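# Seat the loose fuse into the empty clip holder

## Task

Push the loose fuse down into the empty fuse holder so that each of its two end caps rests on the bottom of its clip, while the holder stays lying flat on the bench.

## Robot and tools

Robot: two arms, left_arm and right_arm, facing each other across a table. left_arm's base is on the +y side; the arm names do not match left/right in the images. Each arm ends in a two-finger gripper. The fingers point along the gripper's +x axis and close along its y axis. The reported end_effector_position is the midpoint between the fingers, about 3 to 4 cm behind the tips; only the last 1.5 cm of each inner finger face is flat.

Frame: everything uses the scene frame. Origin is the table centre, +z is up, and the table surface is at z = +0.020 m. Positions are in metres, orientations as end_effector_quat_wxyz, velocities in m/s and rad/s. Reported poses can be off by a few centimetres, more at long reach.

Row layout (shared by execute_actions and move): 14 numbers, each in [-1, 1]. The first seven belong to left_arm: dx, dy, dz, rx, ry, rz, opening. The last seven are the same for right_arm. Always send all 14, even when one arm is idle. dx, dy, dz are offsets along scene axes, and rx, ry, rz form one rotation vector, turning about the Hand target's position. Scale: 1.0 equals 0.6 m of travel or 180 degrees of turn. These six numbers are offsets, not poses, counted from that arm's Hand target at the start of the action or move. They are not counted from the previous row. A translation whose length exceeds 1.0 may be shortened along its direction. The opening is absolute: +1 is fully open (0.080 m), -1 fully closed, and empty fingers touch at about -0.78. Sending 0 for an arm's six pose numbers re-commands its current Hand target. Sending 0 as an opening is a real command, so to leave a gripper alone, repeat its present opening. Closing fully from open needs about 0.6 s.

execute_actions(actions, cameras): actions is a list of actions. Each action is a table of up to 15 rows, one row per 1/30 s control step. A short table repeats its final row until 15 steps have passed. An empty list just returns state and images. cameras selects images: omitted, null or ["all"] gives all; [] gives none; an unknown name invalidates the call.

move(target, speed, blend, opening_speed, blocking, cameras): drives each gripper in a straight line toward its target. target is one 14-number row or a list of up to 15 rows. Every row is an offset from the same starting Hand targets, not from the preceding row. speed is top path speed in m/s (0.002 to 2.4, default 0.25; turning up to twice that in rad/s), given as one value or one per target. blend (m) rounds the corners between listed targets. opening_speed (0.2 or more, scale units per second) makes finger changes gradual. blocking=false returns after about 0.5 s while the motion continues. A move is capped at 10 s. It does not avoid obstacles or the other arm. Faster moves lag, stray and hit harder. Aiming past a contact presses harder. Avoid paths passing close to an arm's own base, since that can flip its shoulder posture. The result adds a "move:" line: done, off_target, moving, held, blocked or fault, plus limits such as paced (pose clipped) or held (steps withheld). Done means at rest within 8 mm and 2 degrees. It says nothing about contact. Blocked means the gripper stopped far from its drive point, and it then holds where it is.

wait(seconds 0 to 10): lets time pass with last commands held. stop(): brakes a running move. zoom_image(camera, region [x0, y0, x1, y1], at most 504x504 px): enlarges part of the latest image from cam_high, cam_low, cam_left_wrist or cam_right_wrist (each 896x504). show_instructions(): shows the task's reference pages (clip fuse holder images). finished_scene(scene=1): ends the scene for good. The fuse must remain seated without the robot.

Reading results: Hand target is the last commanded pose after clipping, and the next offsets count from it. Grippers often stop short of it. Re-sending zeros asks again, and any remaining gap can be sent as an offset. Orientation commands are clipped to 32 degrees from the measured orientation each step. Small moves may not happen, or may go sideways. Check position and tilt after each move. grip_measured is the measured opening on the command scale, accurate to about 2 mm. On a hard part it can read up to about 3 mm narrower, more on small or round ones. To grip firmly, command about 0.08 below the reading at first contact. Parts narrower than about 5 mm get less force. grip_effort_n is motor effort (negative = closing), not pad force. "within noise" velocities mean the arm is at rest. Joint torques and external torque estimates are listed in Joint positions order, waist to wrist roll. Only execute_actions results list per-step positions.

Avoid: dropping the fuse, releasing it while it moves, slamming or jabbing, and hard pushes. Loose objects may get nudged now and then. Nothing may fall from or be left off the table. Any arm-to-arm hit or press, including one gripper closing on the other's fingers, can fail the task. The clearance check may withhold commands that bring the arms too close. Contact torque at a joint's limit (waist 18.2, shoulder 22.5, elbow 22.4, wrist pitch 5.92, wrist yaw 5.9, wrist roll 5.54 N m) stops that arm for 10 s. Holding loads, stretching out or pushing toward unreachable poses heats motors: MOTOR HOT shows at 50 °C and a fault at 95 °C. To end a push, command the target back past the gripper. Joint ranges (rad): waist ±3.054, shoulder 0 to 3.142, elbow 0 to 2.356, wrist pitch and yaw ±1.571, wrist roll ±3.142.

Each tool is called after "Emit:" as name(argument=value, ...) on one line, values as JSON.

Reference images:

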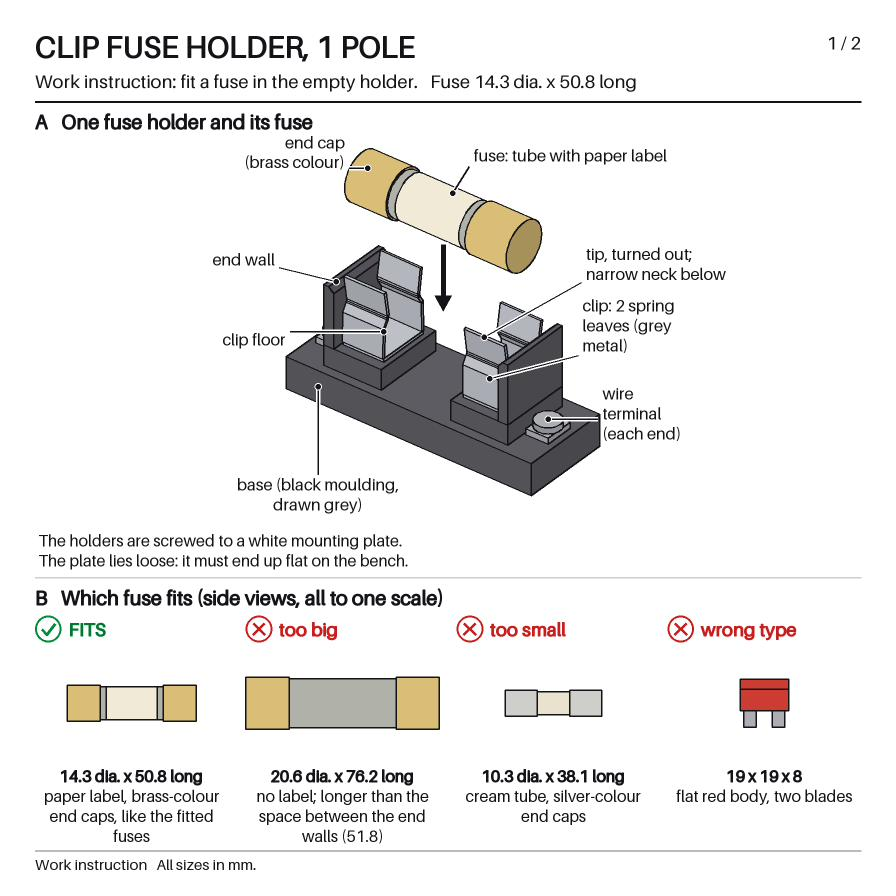

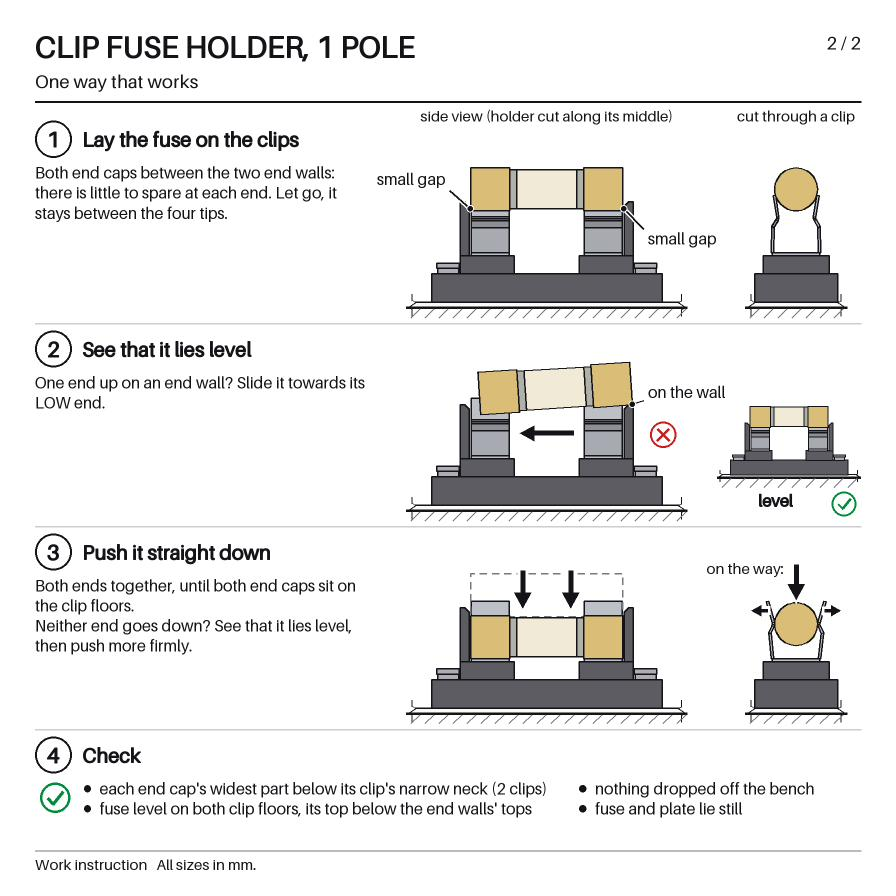

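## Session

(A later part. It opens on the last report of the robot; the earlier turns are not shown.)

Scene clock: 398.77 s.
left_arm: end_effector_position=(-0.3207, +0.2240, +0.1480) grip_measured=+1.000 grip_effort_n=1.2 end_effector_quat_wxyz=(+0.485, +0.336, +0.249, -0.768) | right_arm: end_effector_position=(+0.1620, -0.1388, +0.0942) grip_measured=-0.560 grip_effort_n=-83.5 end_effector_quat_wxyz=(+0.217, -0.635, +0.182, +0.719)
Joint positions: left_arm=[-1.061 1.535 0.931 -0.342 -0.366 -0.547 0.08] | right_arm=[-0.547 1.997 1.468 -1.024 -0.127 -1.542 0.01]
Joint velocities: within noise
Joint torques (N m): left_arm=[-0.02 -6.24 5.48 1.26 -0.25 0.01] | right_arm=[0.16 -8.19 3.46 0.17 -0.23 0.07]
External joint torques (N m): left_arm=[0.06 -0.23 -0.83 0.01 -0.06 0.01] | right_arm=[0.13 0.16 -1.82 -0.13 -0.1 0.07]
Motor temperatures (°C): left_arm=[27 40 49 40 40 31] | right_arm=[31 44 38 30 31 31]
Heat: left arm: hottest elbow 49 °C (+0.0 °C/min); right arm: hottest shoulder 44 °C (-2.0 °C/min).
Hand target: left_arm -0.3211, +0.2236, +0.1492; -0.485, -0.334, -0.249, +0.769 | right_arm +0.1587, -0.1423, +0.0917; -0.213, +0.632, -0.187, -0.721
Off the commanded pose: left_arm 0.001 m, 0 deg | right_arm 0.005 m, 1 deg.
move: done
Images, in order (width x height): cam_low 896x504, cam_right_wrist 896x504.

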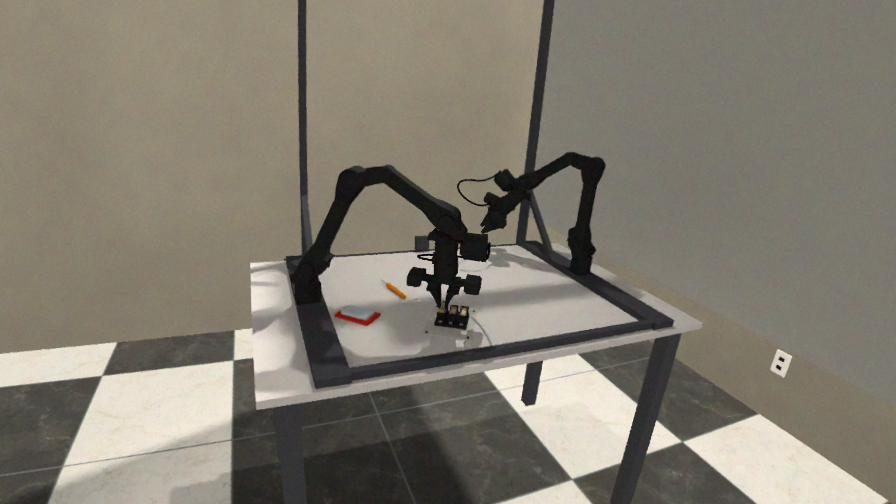

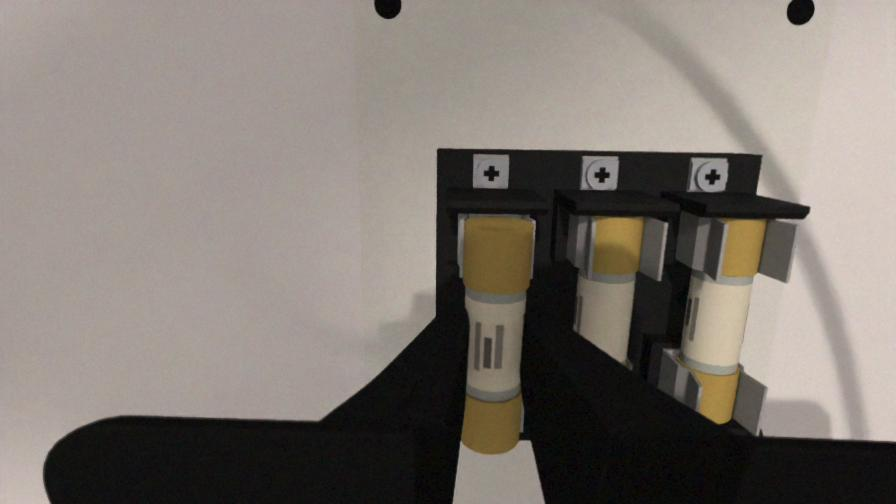

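Emit:
move(target=[[0,0,0,0,0,0,1,0,-0.001,-0.013,0,0,0,-0.8]], cameras=["cam_low","cam_right_wrist"], speed=0.05)

Emit:
zoom_image(camera="cam_right_wrist", region=[430, 150, 630, 350])

Emit:
zoom_image(camera="cam_low", region=[425, 285, 475, 335])

Scene clock: 404.20 s.
left_arm: end_effector_position=(-0.3207, +0.2240, +0.1480) grip_measured=+1.000 grip_effort_n=1.2 end_effector_quat_wxyz=(+0.485, +0.336, +0.249, -0.768) | right_arm: end_effector_position=(+0.1619, -0.1387, +0.0919) grip_measured=-0.560 grip_effort_n=-83.5 end_effector_quat_wxyz=(+0.221, -0.636, +0.178, +0.718)
Joint positions: left_arm=[-1.061 1.535 0.931 -0.342 -0.366 -0.547 0.08] | right_arm=[-0.547 1.991 1.45 -1.001 -0.128 -1.542 0.01]
Joint velocities: within noise
Joint torques (N m): left_arm=[-0.01 -6.2 5.5 1.25 -0.27 0.02] | right_arm=[0.09 -6.84 2.9 0.73 -0.23 0.05]
External joint torques (N m): left_arm=[-0.06 -0.17 -0.79 0.02 -0.05 0.02] | right_arm=[0.07 1.39 -2.34 0.41 -0.1 0.04]
Motor temperatures (°C): left_arm=[27 40 49 40 39 31] | right_arm=[31 45 38 30 31 31]
Heat: left arm: hottest elbow 49 °C (+0.0 °C/min); right arm: hottest shoulder 45 °C (+0.0 °C/min).
Hand target: left_arm -0.3211, +0.2236, +0.1492; -0.485, -0.334, -0.249, +0.769 | right_arm +0.1587, -0.1428, +0.0840; -0.213, +0.632, -0.187, -0.721
Off the commanded pose: left_arm 0.001 m, 0 deg | right_arm 0.010 m, 1 deg.
move: off_target (right_arm)
Images, in order (width x height): cam_low 896x504, cam_right_wrist 896x504.

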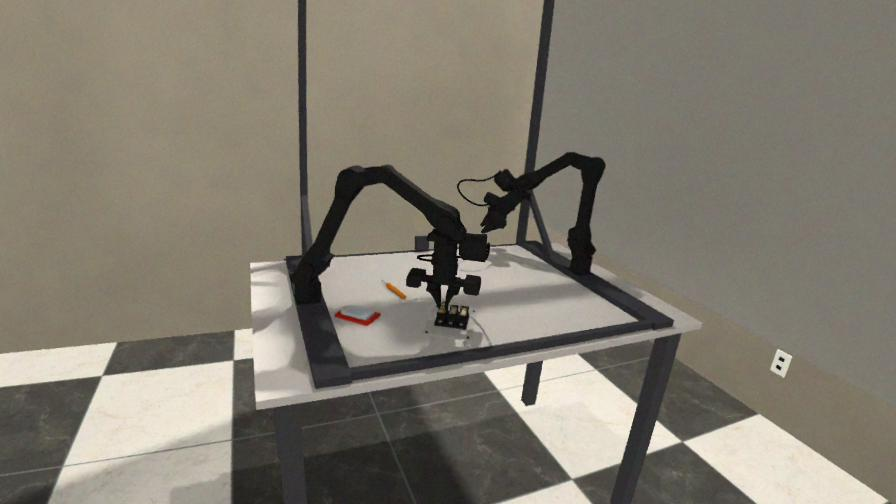

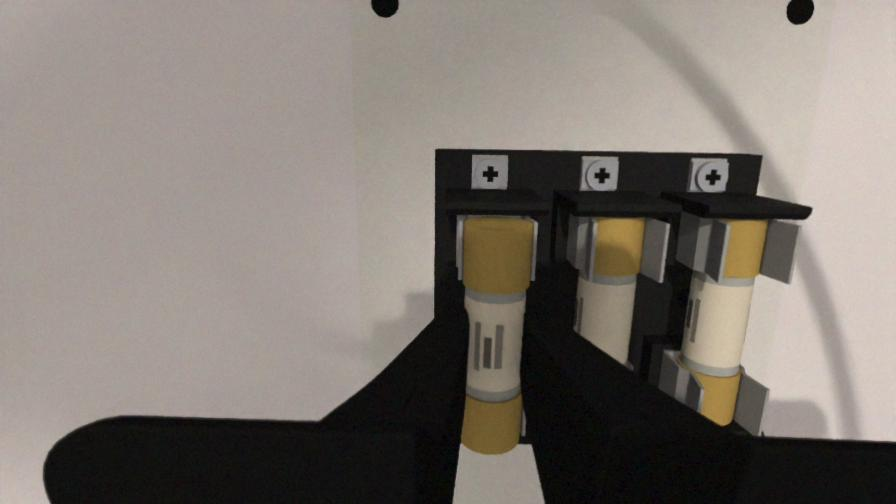

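Scaled by 2.520 from the camera's 896x504 image, which has a finer 1280x720 frame.

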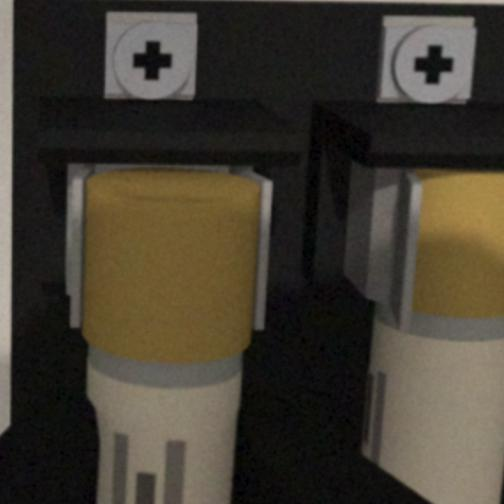

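Scaled by 10.080 from the camera's 896x504 image, which has a finer 1280x720 frame.

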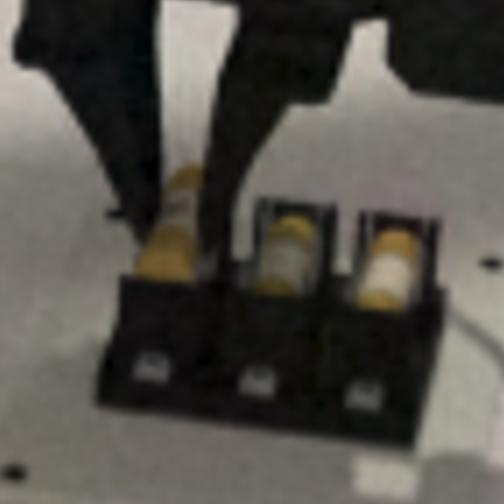

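Emit:
move(target=[[0,0,0,0,0,0,1,0,-0.001,-0.02,0,0,0,-0.8]], cameras=["cam_low","cam_right_wrist"], speed=0.05)

Emit:
zoom_image(camera="cam_low", region=[425, 285, 475, 335])

Scene clock: 406.90 s.
left_arm: end_effector_position=(-0.3207, +0.2240, +0.1480) grip_measured=+1.000 grip_effort_n=0.7 end_effector_quat_wxyz=(+0.485, +0.336, +0.249, -0.768) | right_arm: end_effector_position=(+0.1614, -0.1391, +0.0887) grip_measured=-0.560 grip_effort_n=-83.5 end_effector_quat_wxyz=(+0.225, -0.636, +0.173, +0.717)
Joint positions: left_arm=[-1.061 1.535 0.931 -0.342 -0.366 -0.547 0.08] | right_arm=[-0.547 1.982 1.423 -0.969 -0.13 -1.542 0.01]
Joint velocities: within noise
Joint torques (N m): left_arm=[-0.07 -6.22 5.46 1.25 -0.26 0.02] | right_arm=[0.05 -4.13 2.5 1.44 -0.15 -0.01]
External joint torques (N m): left_arm=[-0.03 -0.27 -0.78 0.03 -0.06 0.02] | right_arm=[0.04 4.08 -2.76 1.1 -0.02 -0.01]
Motor temperatures (°C): left_arm=[27 40 49 40 39 31] | right_arm=[31 44 38 30 31 31]
Heat: left arm: hottest elbow 49 °C (+0.0 °C/min); right arm: hottest shoulder 44 °C (-1.0 °C/min).
Hand target: left_arm -0.3211, +0.2236, +0.1492; -0.485, -0.334, -0.249, +0.769 | right_arm +0.1588, -0.1434, +0.0720; -0.213, +0.633, -0.187, -0.721
Off the commanded pose: left_arm 0.001 m, 0 deg | right_arm 0.017 m, 2 deg.
move: off_target (right_arm)
Images, in order (width x height): cam_low 896x504, cam_right_wrist 896x504.

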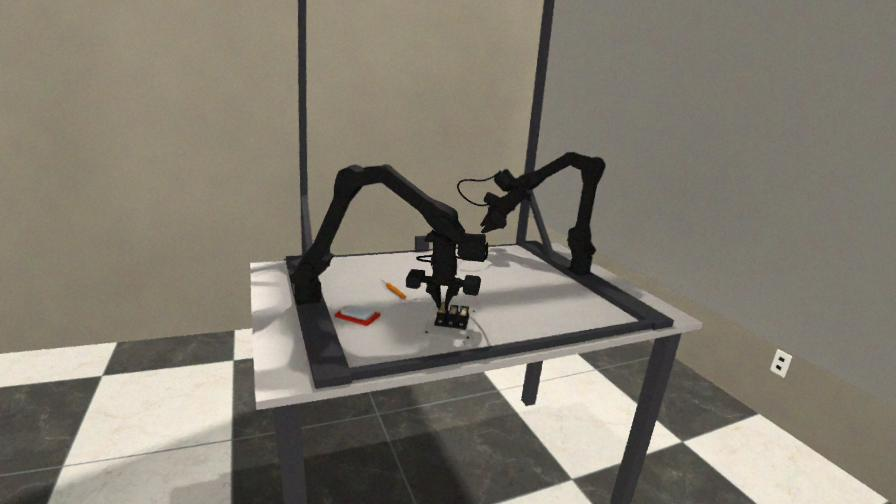

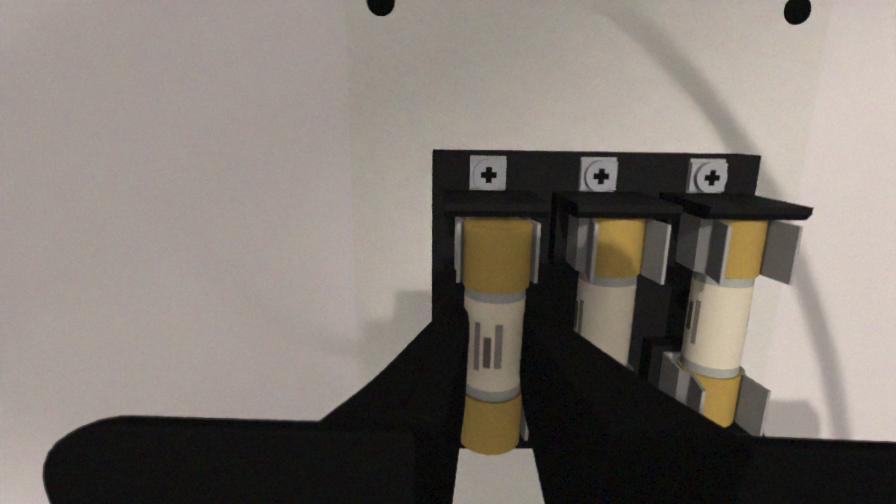

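Scaled by 10.080 from the camera's 896x504 image, which has a finer 1280x720 frame.

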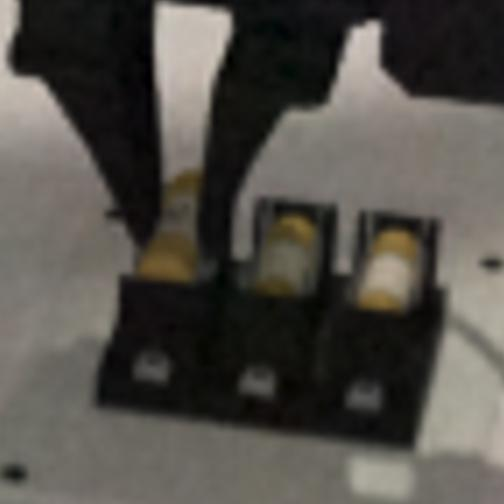

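Emit:
move(target=[[0,0,0,0,0,0,1,0,-0.001,-0.025,0,0,0,-0.8]], cameras=["cam_low","cam_right_wrist"], speed=0.04)

Emit:
zoom_image(camera="cam_low", region=[425, 285, 475, 335])

Scene clock: 410.27 s.
left_arm: end_effector_position=(-0.3207, +0.2240, +0.1480) grip_measured=+1.000 grip_effort_n=0.7 end_effector_quat_wxyz=(+0.485, +0.336, +0.249, -0.768) | right_arm: end_effector_position=(+0.1609, -0.1399, +0.0853) grip_measured=-0.560 grip_effort_n=-83.5 end_effector_quat_wxyz=(+0.231, -0.637, +0.167, +0.716)
Joint positions: left_arm=[-1.061 1.535 0.931 -0.342 -0.366 -0.547 0.08] | right_arm=[-0.548 1.97 1.39 -0.931 -0.132 -1.542 0.01]
Joint velocities: within noise
Joint torques (N m): left_arm=[-0.04 -6.21 5.45 1.26 -0.25 0.01] | right_arm=[0.06 -0.83 1.93 2.64 -0.1 -0.02]
External joint torques (N m): left_arm=[-0.03 -0.2 -0.84 0.02 -0.04 0.01] | right_arm=[0.04 7.32 -3.32 2.27 0.03 -0.03]
Motor temperatures (°C): left_arm=[27 40 49 40 39 31] | right_arm=[31 44 37 31 31 31]
Heat: left arm: hottest elbow 49 °C (+0.0 °C/min); right arm: hottest shoulder 44 °C (-1.0 °C/min).
Hand target: left_arm -0.3211, +0.2236, +0.1492; -0.485, -0.334, -0.249, +0.769 | right_arm +0.1587, -0.1439, +0.0570; -0.213, +0.633, -0.186, -0.721
Off the commanded pose: left_arm 0.001 m, 0 deg | right_arm 0.029 m, 3 deg.
move: off_target (right_arm)
Images, in order (width x height): cam_low 896x504, cam_right_wrist 896x504.

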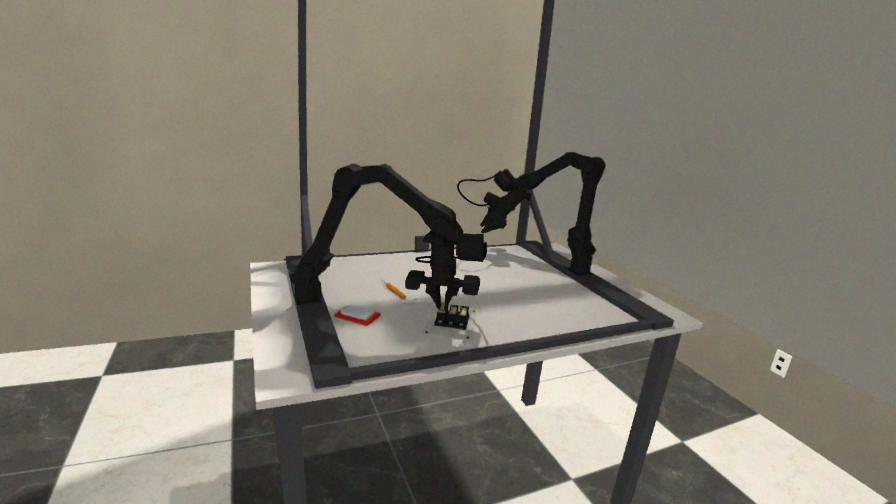

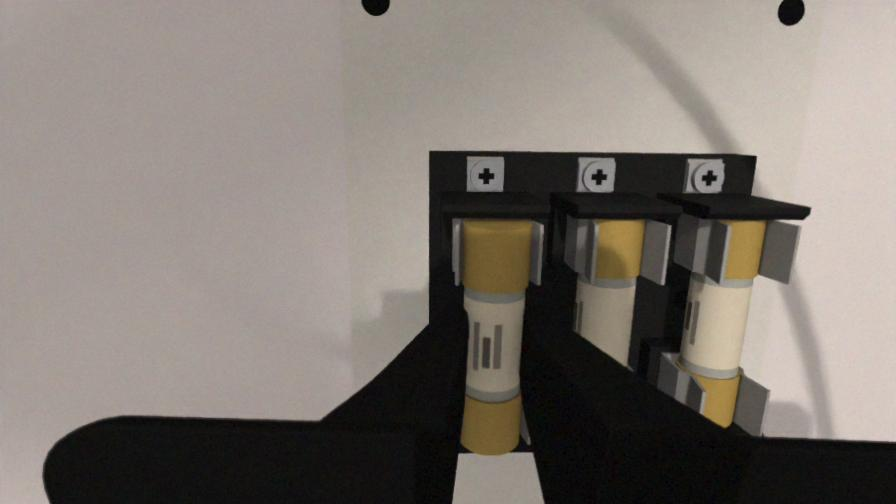

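Scaled by 10.080 from the camera's 896x504 image, which has a finer 1280x720 frame.

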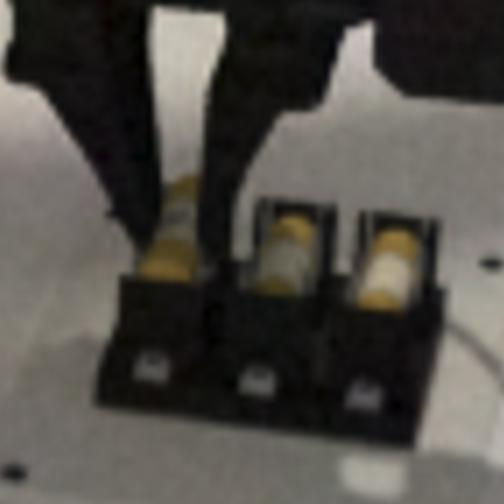

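Emit:
move(target=[[0,0,0,0,0,0,1,0,0.001,-0.025,0,0,0,-0.8]], cameras=["cam_low","cam_right_wrist"], speed=0.04)

Emit:
zoom_image(camera="cam_low", region=[425, 285, 475, 335])

Emit:
zoom_image(camera="cam_right_wrist", region=[420, 140, 720, 440])

Scene clock: 416.87 s.
left_arm: end_effector_position=(-0.3207, +0.2240, +0.1480) grip_measured=+1.000 grip_effort_n=1.2 end_effector_quat_wxyz=(+0.485, +0.336, +0.249, -0.768) | right_arm: end_effector_position=(+0.1631, -0.1346, +0.0878) grip_measured=-0.560 grip_effort_n=-83.5 end_effector_quat_wxyz=(+0.246, -0.638, +0.149, +0.714)
Joint positions: left_arm=[-1.061 1.535 0.931 -0.342 -0.366 -0.547 0.08] | right_arm=[-0.548 1.952 1.371 -0.883 -0.139 -1.542 0.01]
Joint velocities: within noise
Joint torques (N m): left_arm=[-0.05 -6.08 5.33 1.2 -0.23 0.01] | right_arm=[-0.07 -5.64 4.45 0.78 -0.17 0.03]
External joint torques (N m): left_arm=[-0.09 -0.1 -0.9 -0.01 -0.01 0.01] | right_arm=[-0.09 2.47 -0.88 0.34 -0.03 0.02]
Motor temperatures (°C): left_arm=[27 40 49 40 39 31] | right_arm=[31 42 37 34 31 31]
Heat: left arm: hottest elbow 49 °C (+0.0 °C/min); right arm: hottest shoulder 42 °C (-3.0 °C/min).
Hand target: left_arm -0.3207, +0.2240, +0.1480; -0.485, -0.336, -0.249, +0.768 (not the last commanded pose) | right_arm +0.1624, -0.1357, +0.0811; -0.241, +0.637, -0.155, -0.716 (not the last commanded pose)
Off the commanded pose: left_arm 0.001 m, 0 deg | right_arm 0.047 m, 6 deg.
blocked (right_arm)
move: off_target (right_arm)
Images, in order (width x height): cam_low 896x504, cam_right_wrist 896x504.

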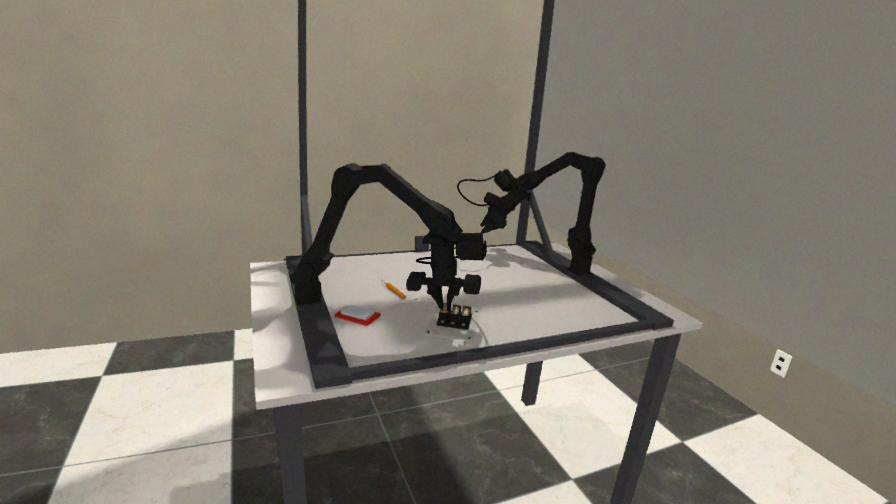

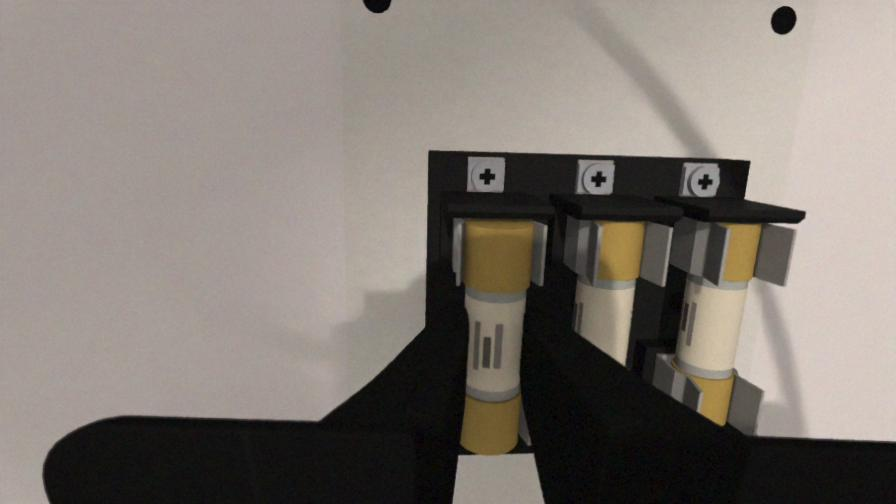

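Scaled by 10.080 from the camera's 896x504 image, which has a finer 1280x720 frame.

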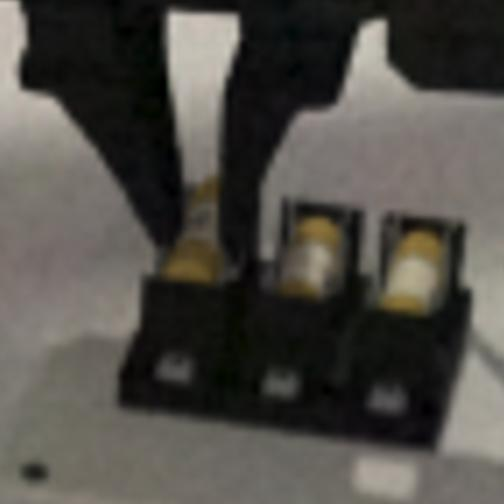

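Scaled by 1.680 from the camera's 896x504 image, which has a finer 1280x720 frame.

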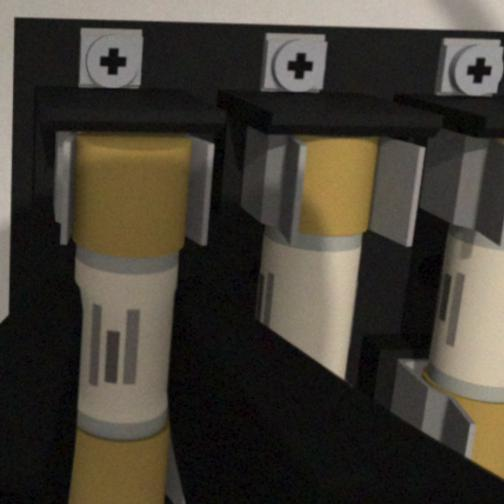

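Emit:
move(target=[[0,0,0,0,0,0,1,0,0,0.008,0,0,0,-0.8]], cameras=[], speed=0.05)

Emit:
move(target=[[0,0,0,0,0,0,1,0,0,0,0,0,0,-0.3]], cameras=["cam_right_wrist"], opening_speed=0.5)

Emit:
move(target=[[0,0,0,0,0,0,1,-0.01,0.006,0.08,0,0,0,-0.3]], cameras=["cam_right_wrist","cam_low"], speed=0.1)

Emit:
zoom_image(camera="cam_low", region=[425, 285, 475, 335])

Scene clock: 427.93 s.
left_arm: end_effector_position=(-0.3207, +0.2240, +0.1480) grip_measured=+1.000 grip_effort_n=0.7 end_effector_quat_wxyz=(+0.485, +0.336, +0.249, -0.768) | right_arm: end_effector_position=(+0.1632, -0.1343, +0.0893) grip_measured=-0.560 grip_effort_n=-83.5 end_effector_quat_wxyz=(+0.246, -0.638, +0.149, +0.714)
Joint positions: left_arm=[-1.061 1.535 0.931 -0.342 -0.366 -0.547 0.08] | right_arm=[-0.548 1.952 1.377 -0.891 -0.139 -1.542 0.01]
Joint velocities: within noise
Joint torques (N m): left_arm=[-0.01 -6.05 5.3 1.19 -0.22 0.01] | right_arm=[-0.01 -6.5 5.14 -0.03 -0.13 0.02]
External joint torques (N m): left_arm=[-0.06 -0.05 -0.99 -0.04 -0.01 0] | right_arm=[-0.02 1.58 -0.2 -0.46 0 0.01]
Motor temperatures (°C): left_arm=[27 40 49 40 39 31] | right_arm=[31 42 37 33 30 31]
Heat: left arm: hottest elbow 49 °C (+0.0 °C/min); right arm: hottest shoulder 42 °C (-3.0 °C/min).
Hand target: left_arm -0.3207, +0.2240, +0.1480; -0.485, -0.336, -0.249, +0.768 | right_arm +0.1624, -0.1357, +0.0859; -0.241, +0.637, -0.155, -0.716
Off the commanded pose: left_arm 0.000 m, 0 deg | right_arm 0.004 m, 1 deg.
move: done
No camera images: "cameras" was empty.

Scene clock: 429.20 s.
left_arm: end_effector_position=(-0.3207, +0.2240, +0.1480) grip_measured=+1.000 grip_effort_n=1.2 end_effector_quat_wxyz=(+0.485, +0.336, +0.249, -0.768) | right_arm: end_effector_position=(+0.1624, -0.1356, +0.0881) grip_measured=-0.304 grip_effort_n=16.0 end_effector_quat_wxyz=(+0.243, -0.638, +0.152, +0.715)
Joint positions: left_arm=[-1.061 1.535 0.931 -0.342 -0.366 -0.547 0.08] | right_arm=[-0.548 1.955 1.377 -0.897 -0.139 -1.542 0.021]
Joint velocities: within noise
Joint torques (N m): left_arm=[-0.05 -6.05 5.29 1.2 -0.23 0.01] | right_arm=[-0.02 -6.8 5.13 0.37 -0.15 0]
External joint torques (N m): left_arm=[-0.1 -0.1 -0.9 -0.01 -0.01 0.01] | right_arm=[-0.03 1.23 -0.16 -0.05 -0.02 0]
Motor temperatures (°C): left_arm=[27 40 49 40 39 31] | right_arm=[31 42 37 33 30 31]
Heat: left arm: hottest elbow 49 °C (+0.0 °C/min); right arm: hottest shoulder 42 °C (-3.0 °C/min).
Hand target: left_arm -0.3207, +0.2240, +0.1480; -0.485, -0.336, -0.249, +0.768 | right_arm +0.1623, -0.1358, +0.0859; -0.241, +0.637, -0.155, -0.716
Off the commanded pose: left_arm 0.000 m, 0 deg | right_arm 0.002 m, 0 deg.
move: done
Images, in order (width x height): cam_right_wrist 896x504.

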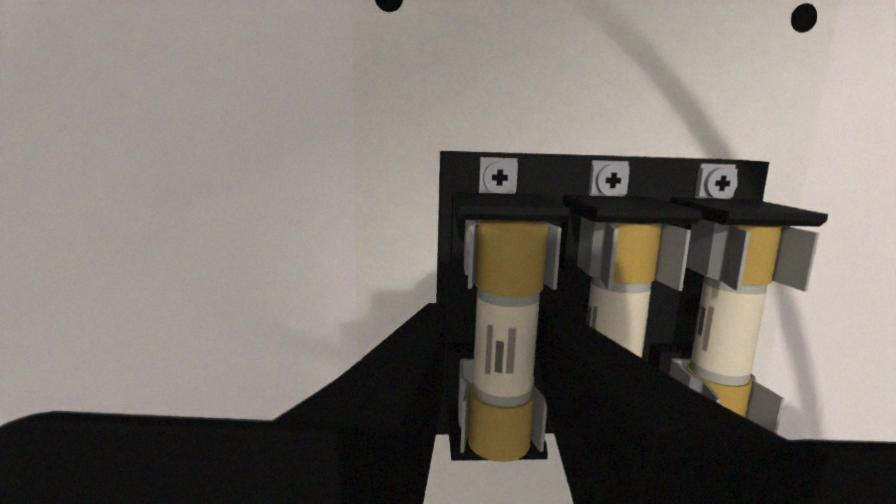

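Scene clock: 430.17 s.
left_arm: end_effector_position=(-0.3207, +0.2240, +0.1480) grip_measured=+1.000 grip_effort_n=0.7 end_effector_quat_wxyz=(+0.485, +0.336, +0.249, -0.768) | right_arm: end_effector_position=(+0.1559, -0.1352, +0.1275) grip_measured=-0.302 grip_effort_n=15.6 end_effector_quat_wxyz=(+0.235, -0.635, +0.162, +0.718)
Joint positions: left_arm=[-1.061 1.535 0.931 -0.342 -0.366 -0.547 0.08] | right_arm=[-0.532 1.924 1.498 -1.072 -0.138 -1.527 0.021]
Joint velocities: within noise
Joint torques (N m): left_arm=[-0.03 -6.09 5.3 1.2 -0.23 0.02] | right_arm=[0.49 -8.57 6.4 0.34 -0.1 0.12]
External joint torques (N m): left_arm=[-0.05 -0.12 -0.92 -0.02 -0.02 0.01] | right_arm=[0.53 -0.46 0.87 -0.06 0.03 0.12]
Motor temperatures (°C): left_arm=[27 40 49 40 39 31] | right_arm=[31 42 38 33 30 31]
Heat: left arm: hottest elbow 49 °C (+0.0 °C/min); right arm: hottest shoulder 42 °C (-3.0 °C/min).
Hand target: left_arm -0.3207, +0.2240, +0.1480; -0.485, -0.336, -0.249, +0.768 | right_arm +0.1564, -0.1322, +0.1340; -0.241, +0.637, -0.155, -0.715
Off the commanded pose: left_arm 0.000 m, 0 deg | right_arm 0.007 m, 1 deg.
move: done
Images, in order (width x height): cam_low 896x504, cam_right_wrist 896x504.

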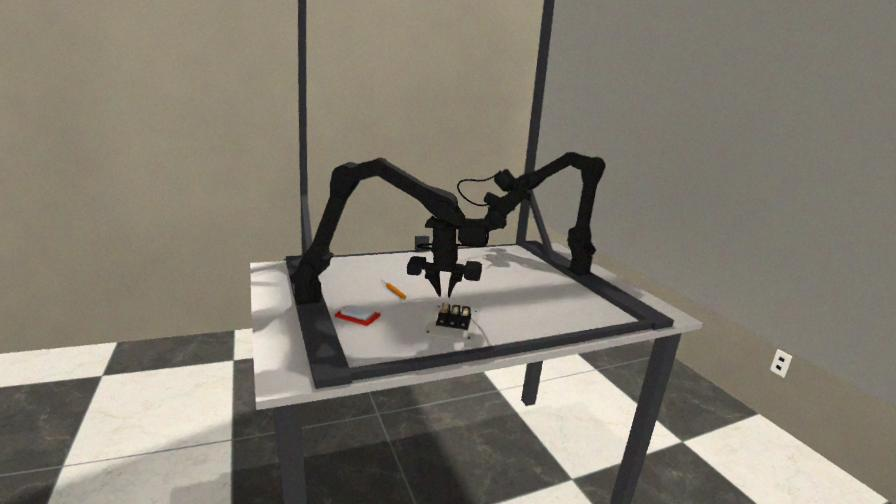

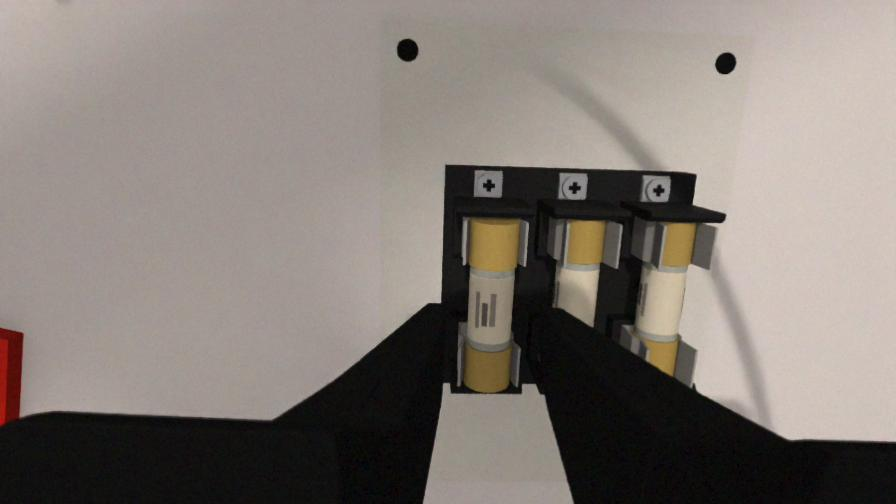

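Scaled by 10.080 from the camera's 896x504 image, which has a finer 1280x720 frame.

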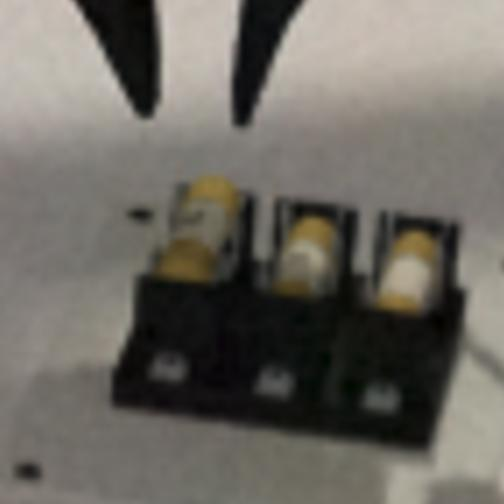

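Emit:
move(target=[[0,0,0,0,0,0,1,0.0077,0.0053,-0.005,-0.0467,-0.0232,-0.0018,-0.8]], cameras=["cam_right_wrist"], speed=0.1)

Scene clock: 436.10 s.
left_arm: end_effector_position=(-0.3207, +0.2240, +0.1480) grip_measured=+1.000 grip_effort_n=1.2 end_effector_quat_wxyz=(+0.485, +0.336, +0.249, -0.768) | right_arm: end_effector_position=(+0.1607, -0.1317, +0.1307) grip_measured=-0.775 grip_effort_n=-13.3 end_effector_quat_wxyz=(+0.200, -0.678, +0.200, +0.679)
Joint positions: left_arm=[-1.061 1.535 0.931 -0.342 -0.366 -0.547 0.08] | right_arm=[-0.485 2.005 1.632 -1.199 -0.001 -1.481 0]
Joint velocities: within noise
Joint torques (N m): left_arm=[-0.08 -6.03 5.33 1.2 -0.22 0.02] | right_arm=[0.31 -7.1 6.15 0.2 0.01 0.15]
External joint torques (N m): left_arm=[-0.08 -0.04 -0.96 -0.03 -0.02 0.02] | right_arm=[0.3 1.38 0.78 -0.07 0.06 0.14]
Motor temperatures (°C): left_arm=[27 40 49 40 39 31] | right_arm=[31 43 38 32 30 31]
Heat: left arm: hottest elbow 49 °C (+0.0 °C/min); right arm: hottest shoulder 43 °C (-1.0 °C/min).
Hand target: left_arm -0.3207, +0.2240, +0.1480; -0.485, -0.336, -0.249, +0.768 | right_arm +0.1610, -0.1290, +0.1309; -0.201, +0.678, -0.200, -0.678
Off the commanded pose: left_arm 0.000 m, 0 deg | right_arm 0.003 m, 0 deg.
move: done
Images, in order (width x height): cam_right_wrist 896x504.

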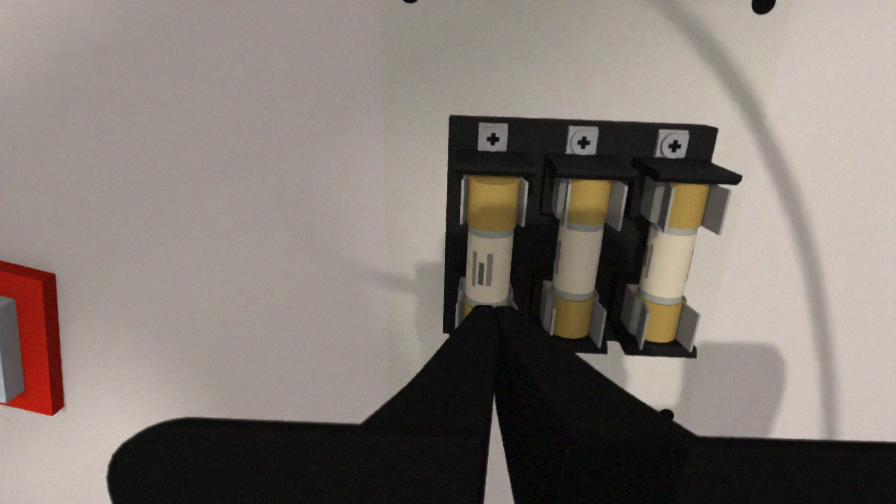

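Emit:
move(target=[[0,0,0,0,0,0,1,0,-0.001,-0.042,0,0,0,-0.8]], cameras=["cam_right_wrist"], speed=0.05)

Emit:
zoom_image(camera="cam_right_wrist", region=[400, 140, 700, 440])

Scene clock: 441.47 s.
left_arm: end_effector_position=(-0.3207, +0.2240, +0.1480) grip_measured=+1.000 grip_effort_n=0.2 end_effector_quat_wxyz=(+0.485, +0.336, +0.249, -0.768) | right_arm: end_effector_position=(+0.1625, -0.1284, +0.1100) grip_measured=-0.775 grip_effort_n=-13.7 end_effector_quat_wxyz=(+0.205, -0.679, +0.195, +0.678)
Joint positions: left_arm=[-1.061 1.535 0.931 -0.342 -0.366 -0.547 0.08] | right_arm=[-0.485 2.021 1.573 -1.109 -0.001 -1.48 0]
Joint velocities: within noise
Joint torques (N m): left_arm=[-0.07 -6.06 5.34 1.18 -0.23 0.01] | right_arm=[0.31 -7.44 4.19 0.45 0 0.12]
External joint torques (N m): left_arm=[-0.07 -0.03 -0.99 -0.06 -0.02 0.01] | right_arm=[0.26 1.22 -1.22 0.15 0.05 0.12]
Motor temperatures (°C): left_arm=[27 40 49 40 39 31] | right_arm=[31 43 38 32 30 31]
Heat: left arm: hottest elbow 49 °C (+0.0 °C/min); right arm: hottest shoulder 43 °C (+0.0 °C/min).
Hand target: left_arm -0.3207, +0.2240, +0.1480; -0.485, -0.336, -0.249, +0.768 | right_arm +0.1610, -0.1296, +0.1058; -0.201, +0.678, -0.200, -0.678
Off the commanded pose: left_arm 0.000 m, 0 deg | right_arm 0.005 m, 1 deg.
move: done
Images, in order (width x height): cam_right_wrist 896x504.

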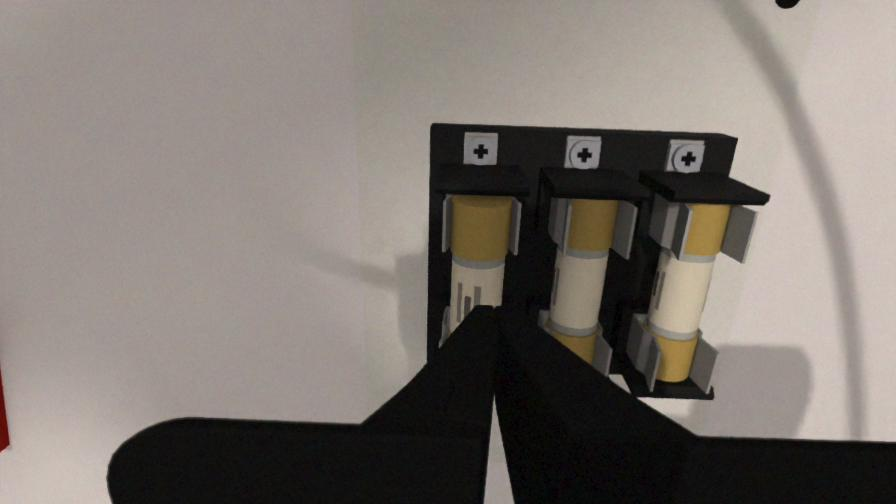

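Scaled by 1.680 from the camera's 896x504 image, which has a finer 1280x720 frame.

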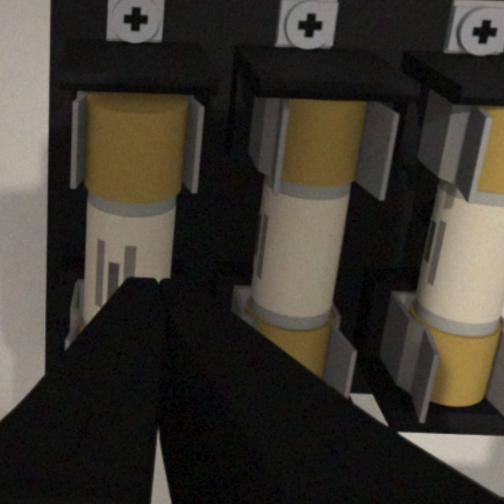

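Emit:
move(target=[[0,0,0,0,0,0,1,-0.0045,-0.009,0,0,0,0,-0.8]], cameras=["cam_right_wrist"], speed=0.05)

Scene clock: 446.20 s.
left_arm: end_effector_position=(-0.3207, +0.2240, +0.1480) grip_measured=+1.000 grip_effort_n=0.7 end_effector_quat_wxyz=(+0.485, +0.336, +0.249, -0.768) | right_arm: end_effector_position=(+0.1594, -0.1344, +0.1025) grip_measured=-0.775 grip_effort_n=-13.3 end_effector_quat_wxyz=(+0.198, -0.677, +0.203, +0.679)
Joint positions: left_arm=[-1.061 1.535 0.931 -0.342 -0.366 -0.547 0.08] | right_arm=[-0.485 2.019 1.539 -1.098 -0.001 -1.48 0]
Joint velocities: within noise
Joint torques (N m): left_arm=[-0.05 -6.04 5.31 1.2 -0.24 0.02] | right_arm=[0.25 -9.56 4.13 0.46 -0.02 0.1]
External joint torques (N m): left_arm=[-0.07 -0.04 -0.94 -0.01 -0.03 0.01] | right_arm=[0.19 -1.11 -1.15 0.19 0.03 0.1]
Motor temperatures (°C): left_arm=[27 40 49 40 39 31] | right_arm=[31 44 38 31 30 31]
Heat: left arm: hottest elbow 49 °C (+0.0 °C/min); right arm: hottest shoulder 44 °C (+1.0 °C/min).
Hand target: left_arm -0.3207, +0.2240, +0.1480; -0.485, -0.336, -0.249, +0.768 | right_arm +0.1583, -0.1351, +0.1057; -0.201, +0.678, -0.200, -0.678
Off the commanded pose: left_arm 0.000 m, 0 deg | right_arm 0.004 m, 1 deg.
move: done
Images, in order (width x height): cam_right_wrist 896x504.

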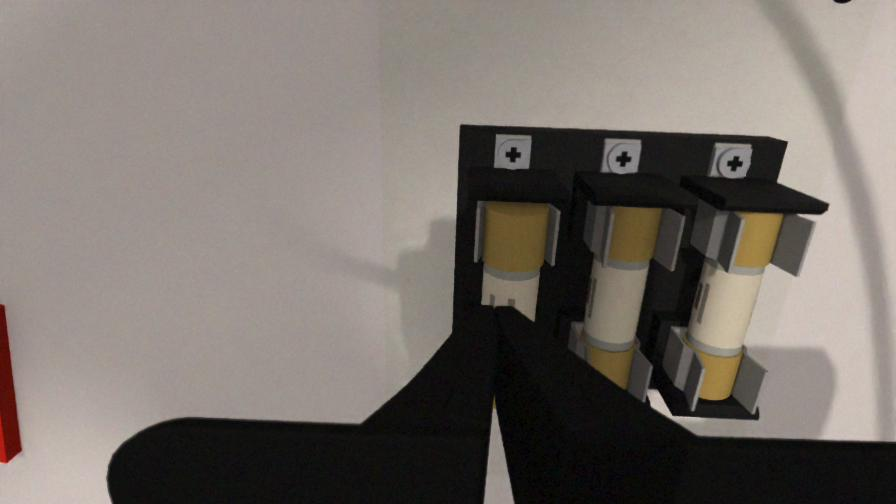

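Emit:
move(target=[[0,0,0,0,0,0,1,0.004,0.0065,0.0015,0,0,0,-0.8]], cameras=["cam_right_wrist"], speed=0.05)

Scene clock: 450.47 s.
left_arm: end_effector_position=(-0.3207, +0.2240, +0.1480) grip_measured=+1.000 grip_effort_n=0.2 end_effector_quat_wxyz=(+0.485, +0.336, +0.249, -0.768) | right_arm: end_effector_position=(+0.1597, -0.1338, +0.1044) grip_measured=-0.775 grip_effort_n=-13.3 end_effector_quat_wxyz=(+0.198, -0.677, +0.202, +0.679)
Joint positions: left_arm=[-1.061 1.535 0.931 -0.342 -0.366 -0.547 0.08] | right_arm=[-0.485 2.019 1.547 -1.105 -0.001 -1.48 0]
Joint velocities: within noise
Joint torques (N m): left_arm=[-0.07 -6.05 5.32 1.19 -0.24 0.01] | right_arm=[0.2 -7.81 6.23 0.18 -0.03 0.06]
External joint torques (N m): left_arm=[-0.11 -0.06 -0.94 -0.03 -0.02 0] | right_arm=[0.26 0.7 0.91 -0.1 0.02 0.06]
Motor temperatures (°C): left_arm=[27 40 49 40 39 31] | right_arm=[31 44 38 31 30 31]
Heat: left arm: hottest elbow 49 °C (+0.0 °C/min); right arm: hottest shoulder 44 °C (+0.0 °C/min).
Hand target: left_arm -0.3207, +0.2240, +0.1480; -0.485, -0.336, -0.249, +0.768 | right_arm +0.1607, -0.1311, +0.1066; -0.201, +0.678, -0.200, -0.678
Off the commanded pose: left_arm 0.000 m, 0 deg | right_arm 0.004 m, 0 deg.
move: done
Images, in order (width x height): cam_right_wrist 896x504.

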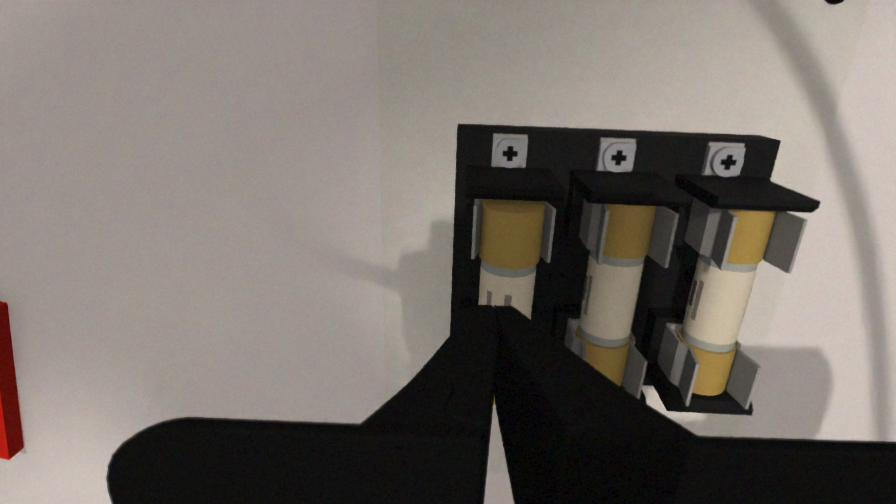

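Emit:
move(target=[[0,0,0,0,0,0,1,0.0022,0.0033,0,0,0,0,-0.8]], cameras=["cam_right_wrist"], speed=0.05)

Scene clock: 453.47 s.
left_arm: end_effector_position=(-0.3207, +0.2240, +0.1480) grip_measured=+1.000 grip_effort_n=0.7 end_effector_quat_wxyz=(+0.485, +0.336, +0.249, -0.768) | right_arm: end_effector_position=(+0.1608, -0.1316, +0.1064) grip_measured=-0.775 grip_effort_n=-13.3 end_effector_quat_wxyz=(+0.200, -0.678, +0.200, +0.679)
Joint positions: left_arm=[-1.061 1.535 0.931 -0.342 -0.366 -0.547 0.08] | right_arm=[-0.485 2.022 1.56 -1.109 -0.001 -1.48 0]
Joint velocities: within noise
Joint torques (N m): left_arm=[-0.08 -6.08 5.33 1.2 -0.23 0.02] | right_arm=[0.1 -7.16 6.17 0.2 -0.04 0]
External joint torques (N m): left_arm=[0 -0.12 -0.9 -0.01 -0.03 0.01] | right_arm=[0.16 1.33 0.86 -0.09 0 0]
Motor temperatures (°C): left_arm=[27 40 49 40 39 31] | right_arm=[31 44 39 31 30 31]
Heat: left arm: hottest elbow 49 °C (+0.0 °C/min); right arm: hottest shoulder 44 °C (+0.0 °C/min).
Hand target: left_arm -0.3207, +0.2240, +0.1480; -0.485, -0.336, -0.249, +0.768 | right_arm +0.1620, -0.1292, +0.1067; -0.201, +0.678, -0.200, -0.678
Off the commanded pose: left_arm 0.000 m, 0 deg | right_arm 0.003 m, 0 deg.
move: done
Images, in order (width x height): cam_right_wrist 896x504.

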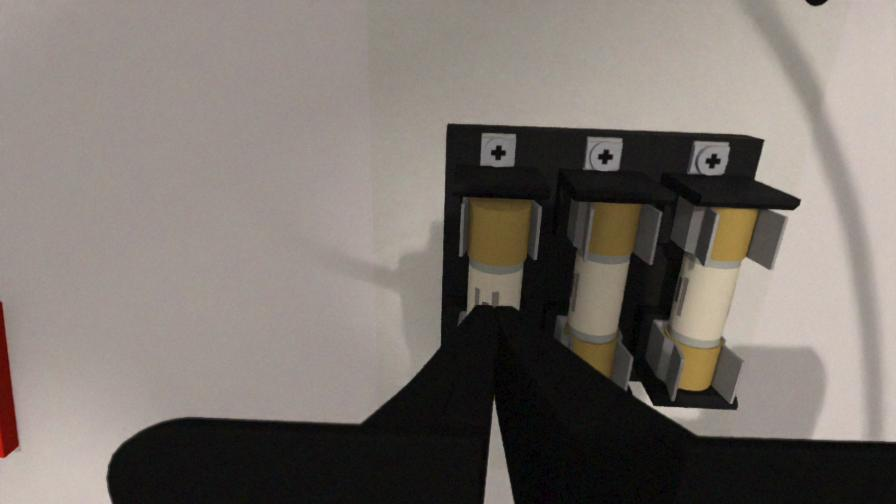

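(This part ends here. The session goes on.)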